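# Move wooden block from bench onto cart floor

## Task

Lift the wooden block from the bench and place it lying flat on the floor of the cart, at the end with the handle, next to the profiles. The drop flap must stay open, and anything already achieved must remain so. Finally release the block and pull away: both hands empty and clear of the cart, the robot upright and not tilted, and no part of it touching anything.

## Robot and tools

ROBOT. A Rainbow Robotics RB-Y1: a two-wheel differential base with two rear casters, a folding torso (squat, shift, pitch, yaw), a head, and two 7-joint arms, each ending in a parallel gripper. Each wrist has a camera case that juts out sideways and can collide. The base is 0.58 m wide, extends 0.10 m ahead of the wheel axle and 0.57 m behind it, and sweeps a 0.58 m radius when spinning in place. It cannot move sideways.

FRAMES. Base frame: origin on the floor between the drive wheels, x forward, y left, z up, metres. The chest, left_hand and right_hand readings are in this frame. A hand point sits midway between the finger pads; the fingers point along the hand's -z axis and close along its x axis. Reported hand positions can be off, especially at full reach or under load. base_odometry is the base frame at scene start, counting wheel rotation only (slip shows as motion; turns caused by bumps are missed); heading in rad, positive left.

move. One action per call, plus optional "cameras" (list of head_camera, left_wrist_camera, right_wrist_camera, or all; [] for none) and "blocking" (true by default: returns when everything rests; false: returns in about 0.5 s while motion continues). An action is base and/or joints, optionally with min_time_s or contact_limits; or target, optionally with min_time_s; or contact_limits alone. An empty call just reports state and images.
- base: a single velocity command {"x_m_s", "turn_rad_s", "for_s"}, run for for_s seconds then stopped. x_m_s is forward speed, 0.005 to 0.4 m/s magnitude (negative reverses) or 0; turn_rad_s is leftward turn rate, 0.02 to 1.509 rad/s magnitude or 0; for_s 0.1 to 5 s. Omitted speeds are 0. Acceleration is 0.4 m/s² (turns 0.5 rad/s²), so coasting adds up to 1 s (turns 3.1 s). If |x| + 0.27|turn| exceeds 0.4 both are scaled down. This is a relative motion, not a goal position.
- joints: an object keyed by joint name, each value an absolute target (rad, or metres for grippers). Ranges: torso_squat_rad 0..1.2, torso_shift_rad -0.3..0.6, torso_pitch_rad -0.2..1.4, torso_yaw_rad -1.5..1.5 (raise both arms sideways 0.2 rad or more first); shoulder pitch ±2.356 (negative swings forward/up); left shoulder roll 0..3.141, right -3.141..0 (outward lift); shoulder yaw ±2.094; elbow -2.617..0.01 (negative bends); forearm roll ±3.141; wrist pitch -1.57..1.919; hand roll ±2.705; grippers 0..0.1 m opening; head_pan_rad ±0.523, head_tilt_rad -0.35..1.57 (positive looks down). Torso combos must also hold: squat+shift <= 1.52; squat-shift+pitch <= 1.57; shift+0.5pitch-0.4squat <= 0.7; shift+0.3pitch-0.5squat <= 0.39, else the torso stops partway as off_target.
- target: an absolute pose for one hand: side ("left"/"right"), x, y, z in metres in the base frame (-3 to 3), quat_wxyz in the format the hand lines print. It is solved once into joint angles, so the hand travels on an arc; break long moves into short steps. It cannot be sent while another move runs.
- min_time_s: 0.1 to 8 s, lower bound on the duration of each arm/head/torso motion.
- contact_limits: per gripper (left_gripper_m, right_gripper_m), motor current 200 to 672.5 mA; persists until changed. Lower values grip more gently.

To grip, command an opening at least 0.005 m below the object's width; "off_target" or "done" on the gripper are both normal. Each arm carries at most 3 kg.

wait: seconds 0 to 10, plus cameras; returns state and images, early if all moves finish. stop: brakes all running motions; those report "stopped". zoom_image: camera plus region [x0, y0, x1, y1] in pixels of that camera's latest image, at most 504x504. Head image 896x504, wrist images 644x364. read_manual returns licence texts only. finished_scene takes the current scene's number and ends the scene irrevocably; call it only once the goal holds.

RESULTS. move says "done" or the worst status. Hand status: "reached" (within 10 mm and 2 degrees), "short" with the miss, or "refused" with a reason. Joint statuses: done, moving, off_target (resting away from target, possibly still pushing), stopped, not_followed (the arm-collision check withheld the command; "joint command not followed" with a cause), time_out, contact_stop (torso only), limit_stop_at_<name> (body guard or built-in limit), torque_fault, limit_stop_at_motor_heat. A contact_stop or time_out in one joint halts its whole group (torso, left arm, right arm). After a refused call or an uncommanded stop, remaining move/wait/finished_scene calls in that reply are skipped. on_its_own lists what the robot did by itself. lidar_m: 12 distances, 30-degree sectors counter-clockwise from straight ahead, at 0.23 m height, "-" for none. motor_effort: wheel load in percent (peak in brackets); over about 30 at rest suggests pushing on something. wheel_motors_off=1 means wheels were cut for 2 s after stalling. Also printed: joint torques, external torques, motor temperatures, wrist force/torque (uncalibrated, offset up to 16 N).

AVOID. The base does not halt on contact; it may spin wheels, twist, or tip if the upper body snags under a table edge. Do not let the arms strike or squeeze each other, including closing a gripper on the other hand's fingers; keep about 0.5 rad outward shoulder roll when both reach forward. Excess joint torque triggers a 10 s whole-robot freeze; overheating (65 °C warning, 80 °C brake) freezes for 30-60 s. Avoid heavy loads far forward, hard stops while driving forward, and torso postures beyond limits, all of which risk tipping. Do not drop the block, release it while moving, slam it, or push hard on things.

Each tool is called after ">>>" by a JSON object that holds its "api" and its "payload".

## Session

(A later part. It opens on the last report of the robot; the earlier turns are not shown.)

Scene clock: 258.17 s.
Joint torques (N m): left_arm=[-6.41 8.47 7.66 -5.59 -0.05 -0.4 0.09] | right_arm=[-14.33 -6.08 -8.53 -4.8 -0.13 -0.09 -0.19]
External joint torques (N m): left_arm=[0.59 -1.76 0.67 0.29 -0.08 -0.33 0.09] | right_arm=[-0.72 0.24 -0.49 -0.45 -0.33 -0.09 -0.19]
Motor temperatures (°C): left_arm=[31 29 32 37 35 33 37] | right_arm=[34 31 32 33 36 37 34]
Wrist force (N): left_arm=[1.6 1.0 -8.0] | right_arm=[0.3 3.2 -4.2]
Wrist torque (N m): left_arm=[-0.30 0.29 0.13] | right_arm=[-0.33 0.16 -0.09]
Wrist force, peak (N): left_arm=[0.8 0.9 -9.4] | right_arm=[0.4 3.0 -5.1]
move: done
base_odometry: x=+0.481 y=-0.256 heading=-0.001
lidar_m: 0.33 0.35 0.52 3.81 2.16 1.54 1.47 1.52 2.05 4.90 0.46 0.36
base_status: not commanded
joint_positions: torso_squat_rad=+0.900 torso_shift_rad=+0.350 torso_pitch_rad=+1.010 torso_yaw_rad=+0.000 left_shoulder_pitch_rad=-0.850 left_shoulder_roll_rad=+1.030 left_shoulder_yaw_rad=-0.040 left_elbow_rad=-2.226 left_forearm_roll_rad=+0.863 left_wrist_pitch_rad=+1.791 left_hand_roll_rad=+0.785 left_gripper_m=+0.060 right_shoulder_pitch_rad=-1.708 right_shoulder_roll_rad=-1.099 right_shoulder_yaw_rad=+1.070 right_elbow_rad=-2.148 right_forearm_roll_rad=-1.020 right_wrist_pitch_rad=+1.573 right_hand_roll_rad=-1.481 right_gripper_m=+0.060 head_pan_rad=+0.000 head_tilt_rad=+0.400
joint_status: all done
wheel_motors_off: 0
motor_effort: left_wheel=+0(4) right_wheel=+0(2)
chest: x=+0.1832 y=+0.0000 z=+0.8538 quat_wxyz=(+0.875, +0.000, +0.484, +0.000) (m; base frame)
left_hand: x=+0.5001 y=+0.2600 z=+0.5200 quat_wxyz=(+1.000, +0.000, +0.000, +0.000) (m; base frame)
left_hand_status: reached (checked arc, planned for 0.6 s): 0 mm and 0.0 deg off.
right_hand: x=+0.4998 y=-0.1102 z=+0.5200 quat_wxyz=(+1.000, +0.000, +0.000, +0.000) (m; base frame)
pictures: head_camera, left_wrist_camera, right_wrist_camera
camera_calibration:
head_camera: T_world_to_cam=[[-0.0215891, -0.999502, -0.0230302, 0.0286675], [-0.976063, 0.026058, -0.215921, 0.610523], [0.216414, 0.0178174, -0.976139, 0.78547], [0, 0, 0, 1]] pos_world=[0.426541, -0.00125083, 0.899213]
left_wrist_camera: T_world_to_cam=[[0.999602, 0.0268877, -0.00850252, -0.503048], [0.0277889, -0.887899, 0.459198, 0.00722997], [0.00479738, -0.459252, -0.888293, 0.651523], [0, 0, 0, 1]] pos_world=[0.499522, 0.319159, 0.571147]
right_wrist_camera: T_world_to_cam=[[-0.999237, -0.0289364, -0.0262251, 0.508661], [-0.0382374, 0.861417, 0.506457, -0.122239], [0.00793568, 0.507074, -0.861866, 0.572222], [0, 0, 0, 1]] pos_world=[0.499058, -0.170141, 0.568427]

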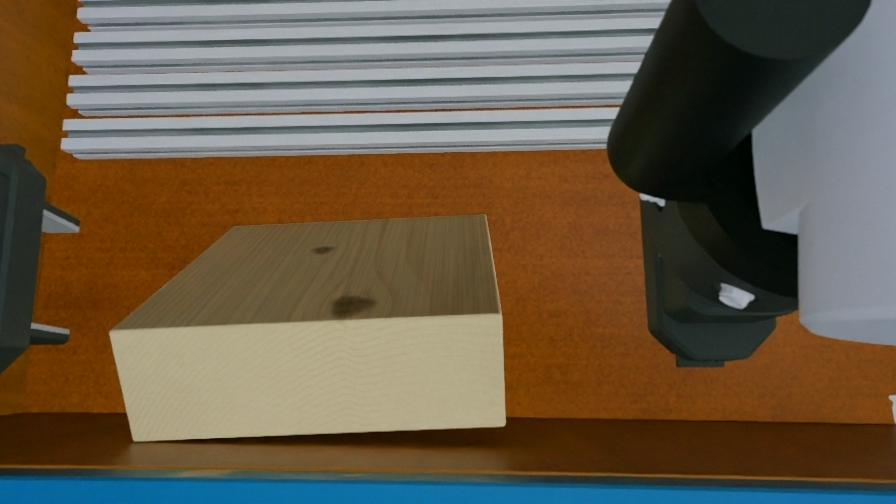

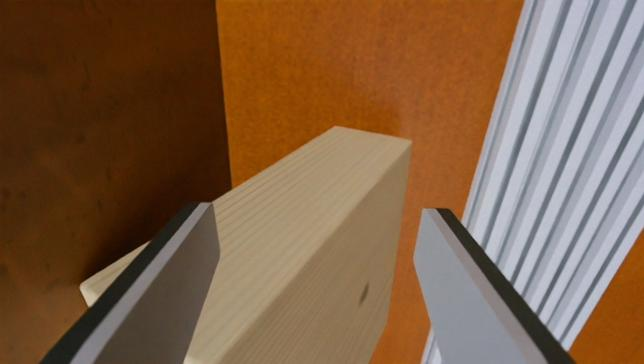

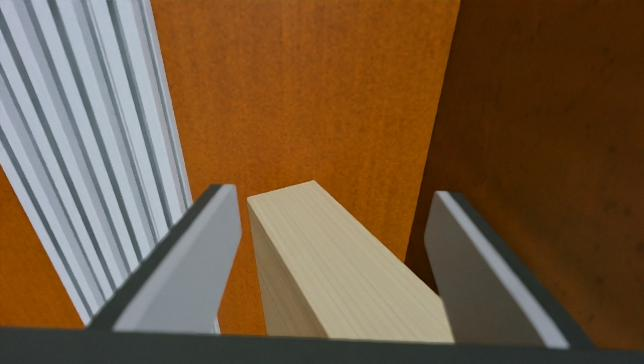

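>>> {"api": "move", "payload": {"target": {"side":"right","x":0.505,"y":-0.1,"z":0.4,"quat_wxyz":[1,0,0,0]}, "cameras": []}}

>>> {"api": "move", "payload": {"target": {"side":"left","x":0.505,"y":0.265,"z":0.4,"quat_wxyz":[1,0,0,0]}}}

Scene clock: 260.60 s.
Joint torques (N m): left_arm=[-6.25 8.35 7.05 -5.64 0.03 -0.26 0.01] | right_arm=[-14.35 -4.87 -7.19 -5.54 -0.01 0.21 -0.13]
External joint torques (N m): left_arm=[0.74 -1.88 0.06 0.25 0 -0.19 0.01] | right_arm=[-0.82 0.46 -0.1 -0.3 -0.21 0.21 -0.13]
Motor temperatures (°C): left_arm=[31 29 32 37 35 33 37] | right_arm=[34 31 32 32 36 37 34]
Wrist force (N): left_arm=[1.4 0.7 -8.3] | right_arm=[0.2 2.8 -4.4]
Wrist torque (N m): left_arm=[-0.26 0.25 0.12] | right_arm=[-0.27 0.10 -0.08]
Wrist force, peak (N): left_arm=[1.2 0.8 -8.9] | right_arm=[-1.4 3.3 -5.5]
move: done
base_odometry: x=+0.481 y=-0.256 heading=-0.001
lidar_m: 0.33 0.35 0.50 3.81 2.15 1.54 1.46 1.53 2.04 4.89 0.47 0.35
base_status: not commanded
joint_positions: torso_squat_rad=+0.900 torso_shift_rad=+0.350 torso_pitch_rad=+1.010 torso_yaw_rad=+0.000 left_shoulder_pitch_rad=-0.850 left_shoulder_roll_rad=+1.030 left_shoulder_yaw_rad=-0.040 left_elbow_rad=-2.226 left_forearm_roll_rad=+0.863 left_wrist_pitch_rad=+1.791 left_hand_roll_rad=+0.785 left_gripper_m=+0.060 right_shoulder_pitch_rad=-1.578 right_shoulder_roll_rad=-0.915 right_shoulder_yaw_rad=+1.189 right_elbow_rad=-1.762 right_forearm_roll_rad=-0.801 right_wrist_pitch_rad=+1.318 right_hand_roll_rad=-1.348 right_gripper_m=+0.060 head_pan_rad=+0.000 head_tilt_rad=+0.400
joint_status: all done
wheel_motors_off: 0
motor_effort: left_wheel=+0(2) right_wheel=+0(2)
chest: x=+0.1832 y=+0.0000 z=+0.8538 quat_wxyz=(+0.875, +0.000, +0.484, +0.000) (m; base frame)
left_hand: x=+0.5001 y=+0.2600 z=+0.5200 quat_wxyz=(+1.000, +0.000, +0.000, +0.000) (m; base frame)
right_hand: x=+0.5049 y=-0.1000 z=+0.3999 quat_wxyz=(+1.000, +0.000, +0.000, +0.000) (m; base frame)
right_hand_status: reached (checked arc, planned for 0.7 s): 0 mm and 0.0 deg off.
pictures: none
No camera images: "cameras" was empty.

Scene clock: 261.63 s.
Joint torques (N m): left_arm=[-6.67 8.18 7.38 -6.77 0.08 -0.02 -0.03] | right_arm=[-14.28 -4.76 -7.29 -5.39 -0.09 0.04 -0.05]
External joint torques (N m): left_arm=[0.17 -1.23 1.19 0.2 0.06 0.06 -0.03] | right_arm=[-0.75 0.57 -0.2 -0.15 -0.29 0.04 -0.05]
Motor temperatures (°C): left_arm=[31 29 32 37 35 33 37] | right_arm=[34 31 32 32 36 37 34]
Wrist force (N): left_arm=[1.5 0.1 -7.5] | right_arm=[-0.2 2.9 -4.5]
Wrist torque (N m): left_arm=[-0.16 0.27 0.07] | right_arm=[-0.29 0.05 -0.08]
Wrist force, peak (N): left_arm=[0.0 2.0 -8.7] | right_arm=[-0.3 3.7 -4.7]
move: done
base_odometry: x=+0.481 y=-0.256 heading=-0.001
lidar_m: 0.33 0.36 0.51 3.80 2.16 1.55 1.46 1.53 2.04 4.90 0.48 0.35
base_status: not commanded
joint_positions: torso_squat_rad=+0.900 torso_shift_rad=+0.350 torso_pitch_rad=+1.010 torso_yaw_rad=+0.000 left_shoulder_pitch_rad=-0.843 left_shoulder_roll_rad=+0.873 left_shoulder_yaw_rad=-0.205 left_elbow_rad=-1.849 left_forearm_roll_rad=+0.632 left_wrist_pitch_rad=+1.470 left_hand_roll_rad=+0.598 left_gripper_m=+0.060 right_shoulder_pitch_rad=-1.578 right_shoulder_roll_rad=-0.915 right_shoulder_yaw_rad=+1.189 right_elbow_rad=-1.762 right_forearm_roll_rad=-0.801 right_wrist_pitch_rad=+1.318 right_hand_roll_rad=-1.348 right_gripper_m=+0.060 head_pan_rad=+0.000 head_tilt_rad=+0.400
joint_status: all done
wheel_motors_off: 0
motor_effort: left_wheel=+0(4) right_wheel=-1(2)
chest: x=+0.1832 y=+0.0000 z=+0.8538 quat_wxyz=(+0.875, +0.000, +0.484, +0.000) (m; base frame)
left_hand: x=+0.5050 y=+0.2650 z=+0.4000 quat_wxyz=(+1.000, +0.000, +0.000, +0.000) (m; base frame)
left_hand_status: reached (checked arc, planned for 0.7 s): 0 mm and 0.0 deg off.
right_hand: x=+0.5049 y=-0.1001 z=+0.4000 quat_wxyz=(+1.000, +0.000, +0.000, +0.000) (m; base frame)
pictures: head_camera, left_wrist_camera, right_wrist_camera
camera_calibration:
head_camera: T_world_to_cam=[[-0.0215929, -0.999502, -0.023031, 0.0286698], [-0.976063, 0.0260619, -0.215921, 0.610523], [0.216414, 0.0178173, -0.976139, 0.78547], [0, 0, 0, 1]] pos_world=[0.426541, -0.00125082, 0.899213]
left_wrist_camera: T_world_to_cam=[[0.9996, 0.0268821, -0.00872984, -0.508994], [0.0278878, -0.887837, 0.459312, 0.0664723], [0.0045966, -0.459372, -0.888232, 0.547179], [0, 0, 0, 1]] pos_world=[0.504422, 0.324058, 0.451047]
right_wrist_camera: T_world_to_cam=[[-0.999238, -0.0289835, -0.0261435, 0.510858], [-0.0382376, 0.861346, 0.506578, -0.070035], [0.00783622, 0.507192, -0.861798, 0.463674], [0, 0, 0, 1]] pos_world=[0.504157, -0.160041, 0.448427]

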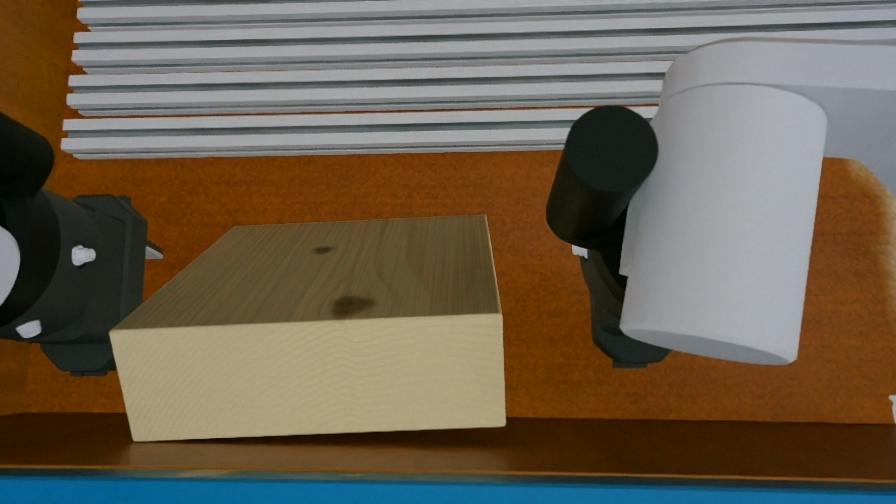

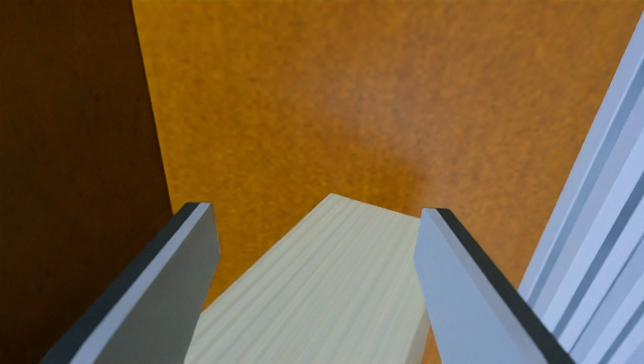

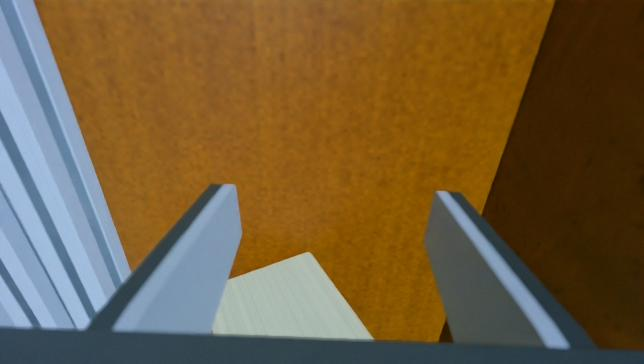

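>>> {"api": "move", "payload": {"target": {"side":"right","x":0.5,"y":-0.05,"z":0.395,"quat_wxyz":[1,0,0,0]}, "cameras": []}}

>>> {"api": "move", "payload": {"joints": {"left_gripper_m":0.02,"right_gripper_m":0.02}, "cameras": []}}

>>> {"api": "move", "payload": {"target": {"side":"left","x":0.5,"y":0.232,"z":0.395,"quat_wxyz":[1,0,0,0]}}}

Scene clock: 264.87 s.
Joint torques (N m): left_arm=[-6.52 8.2 7.03 -6.88 0.1 -0.1 -0.04] | right_arm=[-16.03 -3.59 -5.82 -5.2 0.24 0.25 -0.07]
External joint torques (N m): left_arm=[0.32 -1.21 0.84 0.09 0.08 -0.02 -0.04] | right_arm=[-1.56 -0.61 1.08 0.35 0.04 0.25 -0.07]
Motor temperatures (°C): left_arm=[31 29 32 37 35 33 37] | right_arm=[34 31 32 32 36 37 34]
Wrist force (N): left_arm=[1.3 0.9 -7.9] | right_arm=[-0.2 3.3 -4.7]
Wrist torque (N m): left_arm=[-0.29 0.25 0.06] | right_arm=[-0.33 0.06 -0.08]
Wrist force, peak (N): left_arm=[1.2 1.0 -8.6] | right_arm=[-0.1 3.8 -5.1]
move: done
base_odometry: x=+0.481 y=-0.256 heading=-0.001
lidar_m: 0.33 0.36 0.49 3.82 2.16 1.53 1.46 1.53 2.04 4.90 0.48 0.35
base_status: not commanded
joint_positions: torso_squat_rad=+0.900 torso_shift_rad=+0.350 torso_pitch_rad=+1.010 torso_yaw_rad=+0.000 left_shoulder_pitch_rad=-0.843 left_shoulder_roll_rad=+0.873 left_shoulder_yaw_rad=-0.205 left_elbow_rad=-1.849 left_forearm_roll_rad=+0.632 left_wrist_pitch_rad=+1.470 left_hand_roll_rad=+0.598 left_gripper_m=+0.060 right_shoulder_pitch_rad=-1.622 right_shoulder_roll_rad=-0.753 right_shoulder_yaw_rad=+1.210 right_elbow_rad=-1.662 right_forearm_roll_rad=-0.769 right_wrist_pitch_rad=+1.365 right_hand_roll_rad=-1.393 right_gripper_m=+0.060 head_pan_rad=+0.000 head_tilt_rad=+0.400
joint_status: all done
wheel_motors_off: 0
motor_effort: left_wheel=+1(2) right_wheel=+0(3)
chest: x=+0.1832 y=+0.0001 z=+0.8538 quat_wxyz=(+0.875, +0.000, +0.484, +0.000) (m; base frame)
left_hand: x=+0.5050 y=+0.2650 z=+0.4001 quat_wxyz=(+1.000, +0.000, +0.000, +0.000) (m; base frame)
right_hand: x=+0.4997 y=-0.0500 z=+0.3953 quat_wxyz=(+1.000, +0.000, +0.000, +0.000) (m; base frame)
right_hand_status: reached (checked arc, planned for 0.5 s): 0 mm and 0.0 deg off.
pictures: none
No camera images: "cameras" was empty.

Scene clock: 265.80 s.
Joint torques (N m): left_arm=[-6.63 7.88 7.43 -6.73 0.07 -0.02 -0.07] | right_arm=[-15.4 -3.11 -5.92 -5.44 0.28 0.19 -0.11]
External joint torques (N m): left_arm=[0.21 -1.53 1.24 0.24 0.05 0.05 -0.07] | right_arm=[-0.94 -0.13 0.97 0.12 0.07 0.19 -0.11]
Motor temperatures (°C): left_arm=[31 29 32 37 35 33 37] | right_arm=[34 31 32 32 36 37 34]
Wrist force (N): left_arm=[1.1 0.9 -7.5] | right_arm=[0.2 2.9 -5.0]
Wrist torque (N m): left_arm=[-0.25 0.23 0.09] | right_arm=[-0.31 0.07 -0.07]
Wrist force, peak (N): left_arm=[1.2 0.5 -8.5] | right_arm=[0.2 2.9 -5.0]
move: done
base_odometry: x=+0.481 y=-0.256 heading=-0.001
lidar_m: 0.34 0.36 0.50 3.81 2.16 1.54 1.47 1.52 2.04 4.90 0.48 0.35
base_status: not commanded
joint_positions: torso_squat_rad=+0.900 torso_shift_rad=+0.350 torso_pitch_rad=+1.010 torso_yaw_rad=+0.000 left_shoulder_pitch_rad=-0.843 left_shoulder_roll_rad=+0.873 left_shoulder_yaw_rad=-0.205 left_elbow_rad=-1.849 left_forearm_roll_rad=+0.632 left_wrist_pitch_rad=+1.470 left_hand_roll_rad=+0.598 left_gripper_m=+0.020 right_shoulder_pitch_rad=-1.622 right_shoulder_roll_rad=-0.753 right_shoulder_yaw_rad=+1.210 right_elbow_rad=-1.662 right_forearm_roll_rad=-0.769 right_wrist_pitch_rad=+1.365 right_hand_roll_rad=-1.393 right_gripper_m=+0.020 head_pan_rad=+0.000 head_tilt_rad=+0.400
joint_status: all done
wheel_motors_off: 0
motor_effort: left_wheel=+0(1) right_wheel=-1(2)
chest: x=+0.1832 y=+0.0001 z=+0.8538 quat_wxyz=(+0.875, +0.000, +0.484, +0.000) (m; base frame)
left_hand: x=+0.5050 y=+0.2650 z=+0.4001 quat_wxyz=(+1.000, +0.000, +0.000, +0.000) (m; base frame)
right_hand: x=+0.4997 y=-0.0500 z=+0.3953 quat_wxyz=(+1.000, +0.000, +0.000, +0.000) (m; base frame)
pictures: none
No camera images: "cameras" was empty.

Scene clock: 266.73 s.
Joint torques (N m): left_arm=[-7.57 4.38 5.18 -8.55 0.81 -0.7 0.03] | right_arm=[-15.76 -1.66 -6.65 -6.94 0.05 -0.64 -0.17]
External joint torques (N m): left_arm=[-0.29 -3.56 -0.42 -1.18 0.78 -0.63 0.03] | right_arm=[-1.29 1.33 0.24 -1.38 -0.15 -0.64 -0.17]
Motor temperatures (°C): left_arm=[31 29 32 37 35 33 37] | right_arm=[34 31 32 32 36 37 34]
Wrist force (N): left_arm=[1.5 4.1 -7.4] | right_arm=[0.3 -2.2 -5.4]
Wrist torque (N m): left_arm=[-0.37 0.28 -0.08] | right_arm=[-0.05 0.12 -0.06]
Wrist force, peak (N): left_arm=[9.1 20.5 -4.0] | right_arm=[-0.4 -4.4 -6.9]
move: done
base_odometry: x=+0.481 y=-0.256 heading=-0.001
lidar_m: 0.34 0.36 0.51 3.82 2.16 1.54 1.46 1.52 2.05 4.90 0.48 0.35
base_status: not commanded
joint_positions: torso_squat_rad=+0.900 torso_shift_rad=+0.350 torso_pitch_rad=+1.010 torso_yaw_rad=+0.000 left_shoulder_pitch_rad=-0.885 left_shoulder_roll_rad=+0.810 left_shoulder_yaw_rad=-0.275 left_elbow_rad=-1.860 left_forearm_roll_rad=+0.562 left_wrist_pitch_rad=+1.504 left_hand_roll_rad=+0.661 left_gripper_m=+0.020 right_shoulder_pitch_rad=-1.622 right_shoulder_roll_rad=-0.754 right_shoulder_yaw_rad=+1.210 right_elbow_rad=-1.661 right_forearm_roll_rad=-0.769 right_wrist_pitch_rad=+1.365 right_hand_roll_rad=-1.393 right_gripper_m=+0.020 head_pan_rad=+0.000 head_tilt_rad=+0.400
joint_status: all done
wheel_motors_off: 0
motor_effort: left_wheel=-2(6) right_wheel=+0(9)
chest: x=+0.1832 y=+0.0000 z=+0.8538 quat_wxyz=(+0.875, +0.000, +0.484, +0.000) (m; base frame)
left_hand: x=+0.5001 y=+0.2324 z=+0.3950 quat_wxyz=(+1.000, +0.000, +0.000, +0.000) (m; base frame)
left_hand_status: reached (checked arc, planned for 0.3 s): 0 mm and 0.0 deg off.
right_hand: x=+0.4998 y=-0.0504 z=+0.3952 quat_wxyz=(+1.000, +0.000, +0.000, +0.000) (m; base frame)
pictures: head_camera, left_wrist_camera, right_wrist_camera
camera_calibration:
head_camera: T_world_to_cam=[[-0.0215929, -0.999502, -0.023031, 0.0286698], [-0.976063, 0.0260619, -0.215921, 0.610523], [0.216414, 0.0178173, -0.976139, 0.78547], [0, 0, 0, 1]] pos_world=[0.426541, -0.00125082, 0.899213]
left_wrist_camera: T_world_to_cam=[[0.999594, 0.027112, -0.00870936, -0.503336], [0.028087, -0.888262, 0.458478, 0.0403138], [0.00469407, -0.458536, -0.888663, 0.527773], [0, 0, 0, 1]] pos_world=[0.499522, 0.291459, 0.446146]
right_wrist_camera: T_world_to_cam=[[-0.999234, -0.0287394, -0.0265728, 0.507194], [-0.0382437, 0.861424, 0.506444, -0.110539], [0.00833558, 0.507072, -0.861863, 0.434137], [0, 0, 0, 1]] pos_world=[0.498959, -0.110341, 0.443626]

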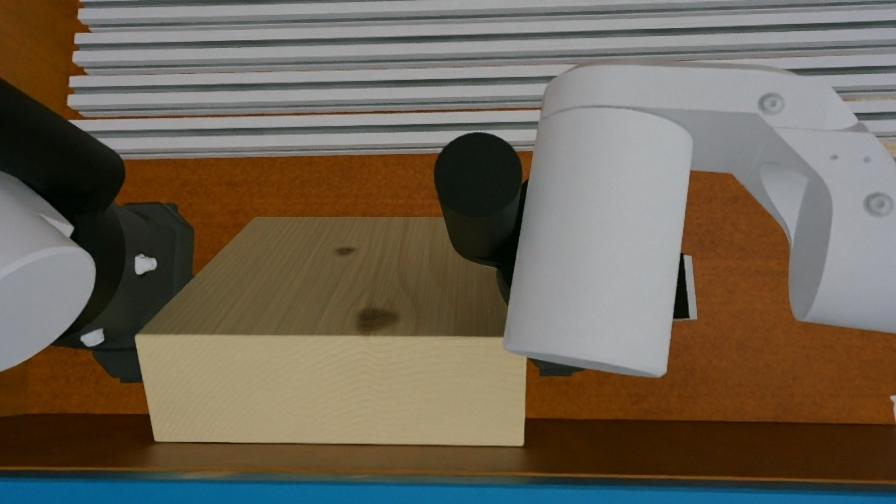

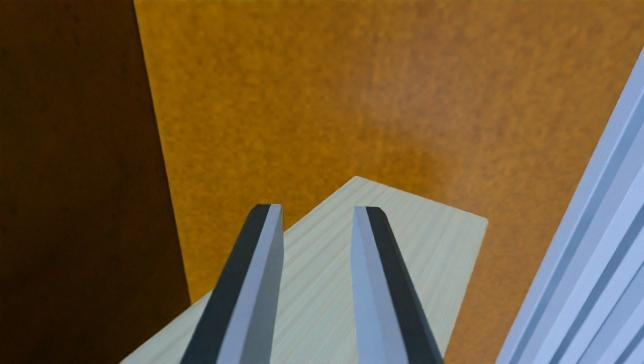

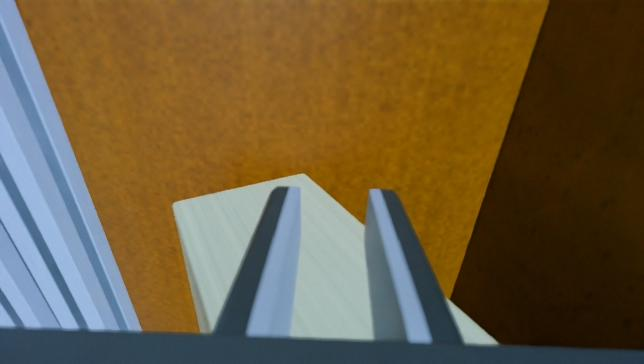

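>>> {"api": "move", "payload": {"target": {"side":"right","x":0.505,"y":-0.036,"z":0.393,"quat_wxyz":[1,0,0,0]}, "cameras": []}}

>>> {"api": "move", "payload": {"target": {"side":"left","x":0.508,"y":0.222,"z":0.385,"quat_wxyz":[1,0,0,0]}, "cameras": []}}

>>> {"api": "move", "payload": {"target": {"side":"right","x":0.514,"y":-0.036,"z":0.37,"quat_wxyz":[1,0,0,0]}, "cameras": []}}

>>> {"api": "move", "payload": {"target": {"side":"left","x":0.516,"y":0.222,"z":0.36,"quat_wxyz":[1,0,0,0]}}}

Scene clock: 270.67 s.
Joint torques (N m): left_arm=[-13.09 -13.51 -1.97 -16.62 8.09 -6.63 2.14] | right_arm=[-22.49 24.65 -10.76 -13.76 -0.33 -10.15 -2]
External joint torques (N m): left_arm=[-5.81 -21.56 -7.62 -9.29 8.08 -6.57 2.14] | right_arm=[-7.5 27.18 -3.9 -8.28 -0.54 -10.17 -2]
Motor temperatures (°C): left_arm=[31 29 32 37 35 33 37] | right_arm=[34 31 32 32 36 37 34]
Wrist force (N): left_arm=[2.5 55.8 1.1] | right_arm=[-6.2 -54.9 11.6]
Wrist torque (N m): left_arm=[-3.09 0.80 -2.24] | right_arm=[3.47 0.60 2.23]
Wrist force, peak (N): left_arm=[3.2 60.7 3.1] | right_arm=[-7.3 -73.7 24.5]
move: done
base_odometry: x=+0.481 y=-0.256 heading=-0.001
lidar_m: 0.33 0.35 0.51 3.81 2.14 1.54 1.46 1.53 2.03 4.90 0.47 0.35
base_status: not commanded
joint_positions: torso_squat_rad=+0.900 torso_shift_rad=+0.350 torso_pitch_rad=+1.009 torso_yaw_rad=+0.000 left_shoulder_pitch_rad=-0.883 left_shoulder_roll_rad=+0.815 left_shoulder_yaw_rad=-0.273 left_elbow_rad=-1.858 left_forearm_roll_rad=+0.561 left_wrist_pitch_rad=+1.505 left_hand_roll_rad=+0.661 left_gripper_m=+0.020 right_shoulder_pitch_rad=-1.642 right_shoulder_roll_rad=-0.709 right_shoulder_yaw_rad=+1.211 right_elbow_rad=-1.597 right_forearm_roll_rad=-0.772 right_wrist_pitch_rad=+1.368 right_hand_roll_rad=-1.381 right_gripper_m=+0.020 head_pan_rad=+0.000 head_tilt_rad=+0.400
joint_status: all done
wheel_motors_off: 0
motor_effort: left_wheel=-3(8) right_wheel=+4(7)
chest: x=+0.1830 y=+0.0000 z=+0.8541 quat_wxyz=(+0.875, +0.000, +0.483, +0.000) (m; base frame)
left_hand: x=+0.5005 y=+0.2360 z=+0.3954 quat_wxyz=(+1.000, +0.004, +0.000, +0.001) (m; base frame)
right_hand: x=+0.5060 y=-0.0412 z=+0.3921 quat_wxyz=(+1.000, -0.005, +0.000, -0.002) (m; base frame)
right_hand_status: reached (checked arc, planned for 0.3 s): 5 mm and 0.6 deg off.
pictures: none
No camera images: "cameras" was empty.

Scene clock: 271.37 s.
Joint torques (N m): left_arm=[-22.67 -33.15 -9.04 -18.41 10.72 -15.66 4.47] | right_arm=[-26.92 38.72 -13.61 -22.73 -2.35 -13.96 -2.43]
External joint torques (N m): left_arm=[-14.71 -40.95 -14.57 -11.05 10.73 -15.6 4.47] | right_arm=[-11.91 41.32 -6.75 -17.28 -2.56 -13.98 -2.43]
Motor temperatures (°C): left_arm=[31 29 32 37 35 34 37] | right_arm=[34 31 32 32 36 37 34]
Wrist force (N): left_arm=[-19.5 95.8 24.4] | right_arm=[0.5 -90.2 5.5]
Wrist torque (N m): left_arm=[-5.89 0.50 -4.58] | right_arm=[7.23 0.97 2.52]
Wrist force, peak (N): left_arm=[-22.8 105.7 29.1] | right_arm=[0.7 -91.9 4.8]
move: done
base_odometry: x=+0.481 y=-0.256 heading=+0.000
lidar_m: 0.34 0.36 0.50 3.83 2.15 1.54 1.46 1.53 2.04 4.89 0.48 0.36
base_status: not commanded
joint_positions: torso_squat_rad=+0.900 torso_shift_rad=+0.349 torso_pitch_rad=+1.007 torso_yaw_rad=+0.001 left_shoulder_pitch_rad=-0.927 left_shoulder_roll_rad=+0.785 left_shoulder_yaw_rad=-0.299 left_elbow_rad=-1.790 left_forearm_roll_rad=+0.538 left_wrist_pitch_rad=+1.492 left_hand_roll_rad=+0.653 left_gripper_m=+0.020 right_shoulder_pitch_rad=-1.641 right_shoulder_roll_rad=-0.712 right_shoulder_yaw_rad=+1.211 right_elbow_rad=-1.594 right_forearm_roll_rad=-0.771 right_wrist_pitch_rad=+1.369 right_hand_roll_rad=-1.380 right_gripper_m=+0.020 head_pan_rad=+0.000 head_tilt_rad=+0.400
joint_status: all done
wheel_motors_off: 0
motor_effort: left_wheel=+11(20) right_wheel=+2(3)
chest: x=+0.1823 y=-0.0002 z=+0.8546 quat_wxyz=(+0.876, +0.000, +0.483, +0.000) (m; base frame)
left_hand: x=+0.5082 y=+0.2301 z=+0.3862 quat_wxyz=(+1.000, +0.009, +0.000, +0.002) (m; base frame)
left_hand_status: reached (checked arc, planned for 0.3 s): 8 mm and 1.0 deg off.
right_hand: x=+0.5070 y=-0.0439 z=+0.3922 quat_wxyz=(+1.000, -0.008, -0.001, -0.004) (m; base frame)
pictures: none
No camera images: "cameras" was empty.

Scene clock: 272.10 s.
Joint torques (N m): left_arm=[-26.14 -31.36 -5.95 -23.35 11.94 -12.63 4.35] | right_arm=[-15.33 41.74 -6.22 -17.22 -2.33 -13.47 -1.96]
External joint torques (N m): left_arm=[-18.18 -39.15 -11.46 -15.99 11.94 -12.58 4.35] | right_arm=[0.01 44.19 0.34 -11.96 -2.54 -13.49 -1.96]
Motor temperatures (°C): left_arm=[31 29 32 37 35 34 37] | right_arm=[34 31 32 32 36 38 34]
Wrist force (N): left_arm=[-12.0 87.7 -10.9] | right_arm=[1.8 -97.8 53.6]
Wrist torque (N m): left_arm=[-4.54 -0.63 -4.02] | right_arm=[9.24 1.79 1.85]
Wrist force, peak (N): left_arm=[-20.7 109.9 33.1] | right_arm=[-13.7 -126.7 60.1]
move: done
base_odometry: x=+0.481 y=-0.256 heading=-0.001
lidar_m: 0.33 0.36 0.51 3.81 2.16 1.54 1.46 1.51 2.03 4.90 0.49 0.34
base_status: not commanded
joint_positions: torso_squat_rad=+0.900 torso_shift_rad=+0.348 torso_pitch_rad=+1.006 torso_yaw_rad=+0.000 left_shoulder_pitch_rad=-0.926 left_shoulder_roll_rad=+0.784 left_shoulder_yaw_rad=-0.300 left_elbow_rad=-1.788 left_forearm_roll_rad=+0.538 left_wrist_pitch_rad=+1.491 left_hand_roll_rad=+0.653 left_gripper_m=+0.020 right_shoulder_pitch_rad=-1.635 right_shoulder_roll_rad=-0.668 right_shoulder_yaw_rad=+1.215 right_elbow_rad=-1.461 right_forearm_roll_rad=-0.765 right_wrist_pitch_rad=+1.295 right_hand_roll_rad=-1.318 right_gripper_m=+0.020 head_pan_rad=+0.000 head_tilt_rad=+0.400
joint_status: all done
wheel_motors_off: 0
motor_effort: left_wheel=+5(16) right_wheel=+7(19)
chest: x=+0.1820 y=-0.0001 z=+0.8548 quat_wxyz=(+0.876, +0.000, +0.482, +0.000) (m; base frame)
left_hand: x=+0.5076 y=+0.2300 z=+0.3860 quat_wxyz=(+1.000, +0.009, +0.000, +0.002) (m; base frame)
right_hand: x=+0.5176 y=-0.0439 z=+0.3698 quat_wxyz=(+1.000, -0.007, -0.002, -0.004) (m; base frame)
right_hand_status: reached (checked arc, planned for 0.4 s): 9 mm and 1.0 deg off.
pictures: none
No camera images: "cameras" was empty.

Scene clock: 282.53 s.
Joint torques (N m): left_arm=[-0.1 -36.62 -12.78 5.43 4.23 -4.04 1.58] | right_arm=[-21.81 20.3 -9.44 -18.78 -3.11 -5.41 0.26]
External joint torques (N m): left_arm=[8.6 -44.87 -18.37 12.61 4.29 -3.97 1.58] | right_arm=[-6.37 22.59 -2.85 -13.47 -3.33 -5.41 0.26]
External joint torques when the fault began: left_arm=[3.77 -68.76 -26.84 14.96 3.38 -7.65 1.7]
Motor temperatures (°C): left_arm=[31 30 32 37 35 34 37] | right_arm=[35 31 32 33 36 38 34]
Wrist force (N): left_arm=[-2.8 27.2 -12.7] | right_arm=[10.7 -25.9 -16.5]
Wrist torque (N m): left_arm=[-1.48 -0.12 -1.19] | right_arm=[0.64 0.62 -0.55]
Wrist force, peak (N): left_arm=[-36.3 114.3 33.4] | right_arm=[2.3 -98.1 52.6]
move: torque_fault
TORQUE FAULT: left_shoulder_roll_rad reached its load limit. The robot stopped for 10 seconds, dropped its targets and accepts commands again. Before the stop ended, the hold on left_shoulder_roll_rad was turned back by 0.2 degrees, the way its load pushed it. The stop added 9.4 s to the call.
base_odometry: x=+0.481 y=-0.256 heading=-0.001
lidar_m: 0.34 0.37 0.52 3.83 2.15 1.52 1.47 1.54 2.03 4.86 0.49 0.36
base_status: not commanded
joint_positions: torso_squat_rad=+0.901 torso_shift_rad=+0.346 torso_pitch_rad=+1.001 torso_yaw_rad=+0.003 left_shoulder_pitch_rad=-0.968 left_shoulder_roll_rad=+0.768 left_shoulder_yaw_rad=-0.309 left_elbow_rad=-1.663 left_forearm_roll_rad=+0.519 left_wrist_pitch_rad=+1.418 left_hand_roll_rad=+0.611 left_gripper_m=+0.020 right_shoulder_pitch_rad=-1.633 right_shoulder_roll_rad=-0.663 right_shoulder_yaw_rad=+1.215 right_elbow_rad=-1.460 right_forearm_roll_rad=-0.765 right_wrist_pitch_rad=+1.293 right_hand_roll_rad=-1.319 right_gripper_m=+0.020 head_pan_rad=+0.000 head_tilt_rad=+0.400
joint_status: left_shoulder_roll_rad torque_fault (moved -0.019 of -0.049); left_shoulder_yaw_rad torque_fault (moved -0.010 of -0.024); left_elbow_rad torque_fault (moved +0.126 of +0.136); left_wrist_pitch_rad torque_fault (moved -0.072 of -0.083); the others done
wheel_motors_off: 0
on_its_own: left_shoulder_roll_rad is held at +0.757, not at your +0.735, since a torque_fault; left_wrist_pitch_rad is held at +1.417, not at your +1.408, since a torque_fault
motor_effort: left_wheel=+11(27) right_wheel=+7(41)
chest: x=+0.1801 y=-0.0012 z=+0.8564 quat_wxyz=(+0.877, +0.002, +0.480, +0.001) (m; base frame)
left_hand: x=+0.5244 y=+0.2408 z=+0.3713 quat_wxyz=(+1.000, +0.018, -0.010, +0.005) (m; base frame)
left_hand_status: short (checked arc, planned for 0.4 s): torque_fault, 24 mm and 2.4 deg off.
right_hand: x=+0.5161 y=-0.0401 z=+0.3726 quat_wxyz=(+1.000, -0.003, -0.004, -0.002) (m; base frame)
pictures: head_camera, left_wrist_camera, right_wrist_camera
camera_calibration:
head_camera: T_world_to_cam=[[-0.0209483, -0.999399, -0.0276313, 0.0311811], [-0.974089, 0.0266272, -0.224591, 0.615161], [0.225192, 0.0222105, -0.974061, 0.785326], [0, 0, 0, 1]] pos_world=[0.423026, -0.00266018, 0.903976]
left_wrist_camera: T_world_to_cam=[[0.999262, 0.0361494, 0.0130076, -0.538155], [0.0271247, -0.903615, 0.427485, 0.0736284], [0.0272072, -0.426816, -0.903929, 0.496676], [0, 0, 0, 1]] pos_world=[0.522247, 0.297975, 0.424485]
right_wrist_camera: T_world_to_cam=[[-0.999135, -0.0244174, -0.033661, 0.525986], [-0.0380223, 0.864206, 0.501699, -0.105597], [0.0168399, 0.502545, -0.864387, 0.405634], [0, 0, 0, 1]] pos_world=[0.514685, -0.0997486, 0.421308]

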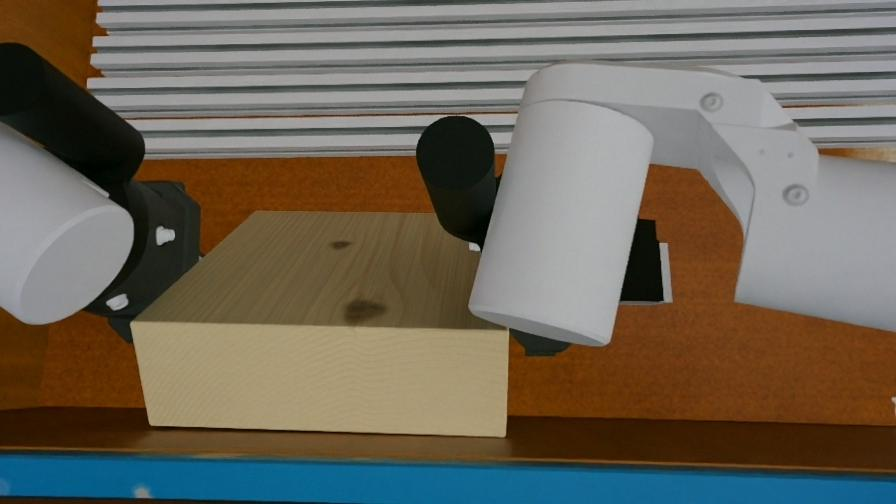

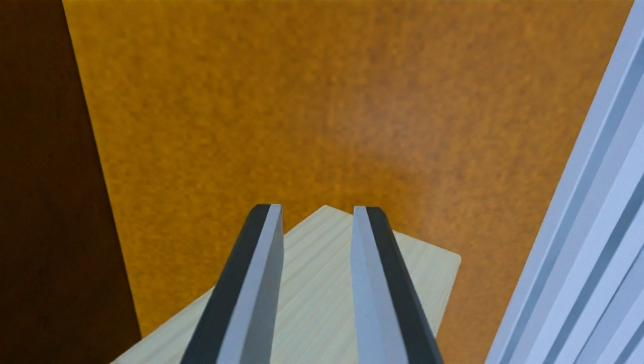

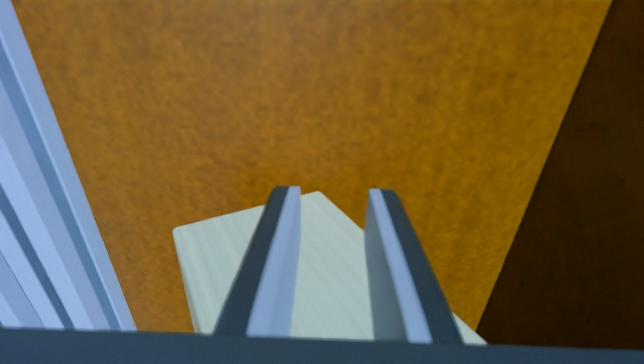

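>>> {"api": "move", "payload": {"target": {"side":"left","x":0.52,"y":0.226,"z":0.37,"quat_wxyz":[1,0,0,0]}, "cameras": []}}

>>> {"api": "move", "payload": {"joints": {"torso_squat_rad":0.95,"torso_shift_rad":0.4}, "min_time_s": 1.5}}

Scene clock: 285.77 s.
Joint torques (N m): left_arm=[-10.1 -48.02 -13.74 -1.95 8.52 -6.34 2.24] | right_arm=[-24.49 28 -10.28 -23.13 -3.57 -8.35 0.1]
External joint torques (N m): left_arm=[-1.25 -56.17 -19.31 5.26 8.53 -6.27 2.24] | right_arm=[-9.06 30.34 -3.7 -17.84 -3.79 -8.36 0.1]
Motor temperatures (°C): left_arm=[31 30 32 37 35 34 37] | right_arm=[35 31 32 33 36 38 34]
Wrist force (N): left_arm=[-4.9 55.1 -20.2] | right_arm=[10.1 -50.6 -16.7]
Wrist torque (N m): left_arm=[-2.59 -0.75 -2.44] | right_arm=[2.88 0.85 0.10]
Wrist force, peak (N): left_arm=[-4.9 62.7 -19.5] | right_arm=[9.3 -58.7 -15.6]
move: done
base_odometry: x=+0.481 y=-0.256 heading=+0.000
lidar_m: 0.34 0.35 0.52 3.82 2.15 1.54 1.47 1.53 2.04 4.87 0.47 0.35
base_status: not commanded
joint_positions: torso_squat_rad=+0.901 torso_shift_rad=+0.346 torso_pitch_rad=+1.001 torso_yaw_rad=+0.003 left_shoulder_pitch_rad=-0.977 left_shoulder_roll_rad=+0.764 left_shoulder_yaw_rad=-0.309 left_elbow_rad=-1.661 left_forearm_roll_rad=+0.543 left_wrist_pitch_rad=+1.424 left_hand_roll_rad=+0.600 left_gripper_m=+0.020 right_shoulder_pitch_rad=-1.632 right_shoulder_roll_rad=-0.665 right_shoulder_yaw_rad=+1.216 right_elbow_rad=-1.459 right_forearm_roll_rad=-0.765 right_wrist_pitch_rad=+1.294 right_hand_roll_rad=-1.319 right_gripper_m=+0.020 head_pan_rad=+0.000 head_tilt_rad=+0.400
joint_status: all done
wheel_motors_off: 0
motor_effort: left_wheel=+21(24) right_wheel=+6(8)
chest: x=+0.1801 y=-0.0011 z=+0.8564 quat_wxyz=(+0.877, +0.002, +0.480, +0.001) (m; base frame)
left_hand: x=+0.5234 y=+0.2341 z=+0.3723 quat_wxyz=(+1.000, +0.007, -0.004, +0.001) (m; base frame)
left_hand_status: reached (checked arc, planned for 0.2 s): 9 mm and 1.0 deg off.
right_hand: x=+0.5164 y=-0.0416 z=+0.3720 quat_wxyz=(+1.000, -0.004, -0.004, -0.003) (m; base frame)
pictures: none
No camera images: "cameras" was empty.

Scene clock: 286.47 s.
Joint torques (N m): left_arm=[-15.13 -32.01 -6.44 -14.9 9.65 -7.3 2.51] | right_arm=[-26.1 31.8 -11.58 -24.27 -3.63 -9.38 -0.19]
External joint torques (N m): left_arm=[-6.17 -40.15 -12.03 -7.68 9.67 -7.22 2.51] | right_arm=[-10.52 34.19 -4.94 -19.03 -3.87 -9.38 -0.19]
Motor temperatures (°C): left_arm=[31 30 32 37 35 34 37] | right_arm=[35 31 32 33 36 38 34]
Wrist force (N): left_arm=[-4.7 60.2 -21.3] | right_arm=[7.8 -56.6 -16.0]
Wrist torque (N m): left_arm=[-2.89 -0.69 -2.72] | right_arm=[3.38 0.62 0.36]
Wrist force, peak (N): left_arm=[-4.8 65.8 -21.0] | right_arm=[11.5 -62.4 -14.7]
move: contact_stop
base_odometry: x=+0.481 y=-0.256 heading=-0.001
lidar_m: 0.33 0.37 0.52 3.82 2.15 1.53 1.46 1.54 2.03 4.87 0.49 0.35
base_status: not commanded
joint_positions: torso_squat_rad=+0.902 torso_shift_rad=+0.342 torso_pitch_rad=+0.992 torso_yaw_rad=+0.006 left_shoulder_pitch_rad=-0.975 left_shoulder_roll_rad=+0.760 left_shoulder_yaw_rad=-0.311 left_elbow_rad=-1.657 left_forearm_roll_rad=+0.543 left_wrist_pitch_rad=+1.424 left_hand_roll_rad=+0.600 left_gripper_m=+0.020 right_shoulder_pitch_rad=-1.632 right_shoulder_roll_rad=-0.666 right_shoulder_yaw_rad=+1.216 right_elbow_rad=-1.459 right_forearm_roll_rad=-0.765 right_wrist_pitch_rad=+1.294 right_hand_roll_rad=-1.319 right_gripper_m=+0.020 head_pan_rad=+0.000 head_tilt_rad=+0.400
joint_status: torso_squat_rad contact_stop (moved +0.001 of +0.049); torso_shift_rad contact_stop (moved -0.004 of +0.054)
wheel_motors_off: 0
on_its_own: torso_squat_rad is held at +0.901, not at your +0.950, since a contact_stop; torso_shift_rad is held at +0.344, not at your +0.400, since a contact_stop
motor_effort: left_wheel=-3(24) right_wheel=+7(12)
chest: x=+0.1768 y=-0.0004 z=+0.8589 quat_wxyz=(+0.880, +0.002, +0.476, +0.003) (m; base frame)
left_hand: x=+0.5220 y=+0.2354 z=+0.3769 quat_wxyz=(+1.000, +0.008, -0.006, +0.002) (m; base frame)
right_hand: x=+0.5178 y=-0.0401 z=+0.3774 quat_wxyz=(+1.000, -0.004, -0.008, -0.002) (m; base frame)
pictures: head_camera, left_wrist_camera, right_wrist_camera
camera_calibration:
head_camera: T_world_to_cam=[[-0.0181596, -0.999399, -0.0295144, 0.0331625], [-0.971993, 0.024564, -0.233724, 0.619897], [0.234308, 0.0244434, -0.971855, 0.784971], [0, 0, 0, 1]] pos_world=[0.419212, -0.00127194, 0.908742]
left_wrist_camera: T_world_to_cam=[[0.999486, 0.0319001, 0.00321639, -0.531015], [0.0271182, -0.894629, 0.445985, 0.0573583], [0.0171044, -0.445669, -0.895035, 0.50578], [0, 0, 0, 1]] pos_world=[0.520536, 0.293664, 0.428818]
right_wrist_camera: T_world_to_cam=[[-0.998781, -0.0247877, -0.0426825, 0.531025], [-0.0427939, 0.865782, 0.498589, -0.104225], [0.0245949, 0.499808, -0.865787, 0.40628], [0, 0, 0, 1]] pos_world=[0.515925, -0.099663, 0.426382]

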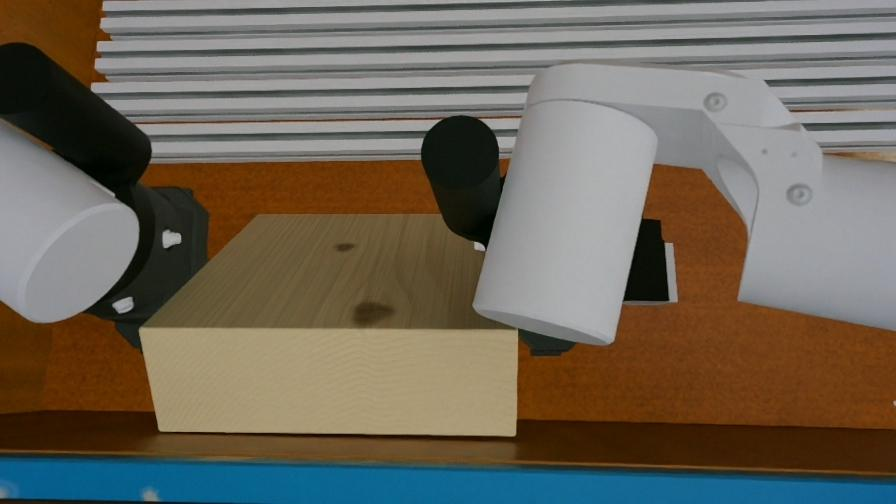

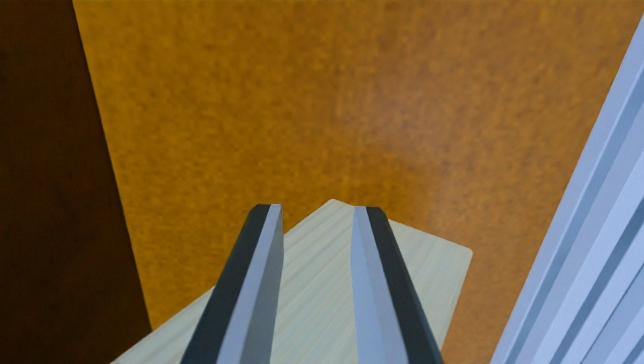

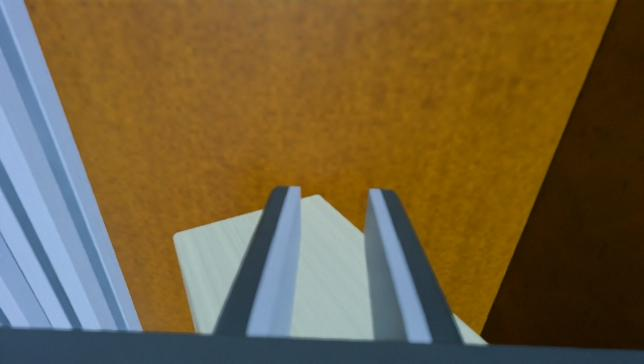

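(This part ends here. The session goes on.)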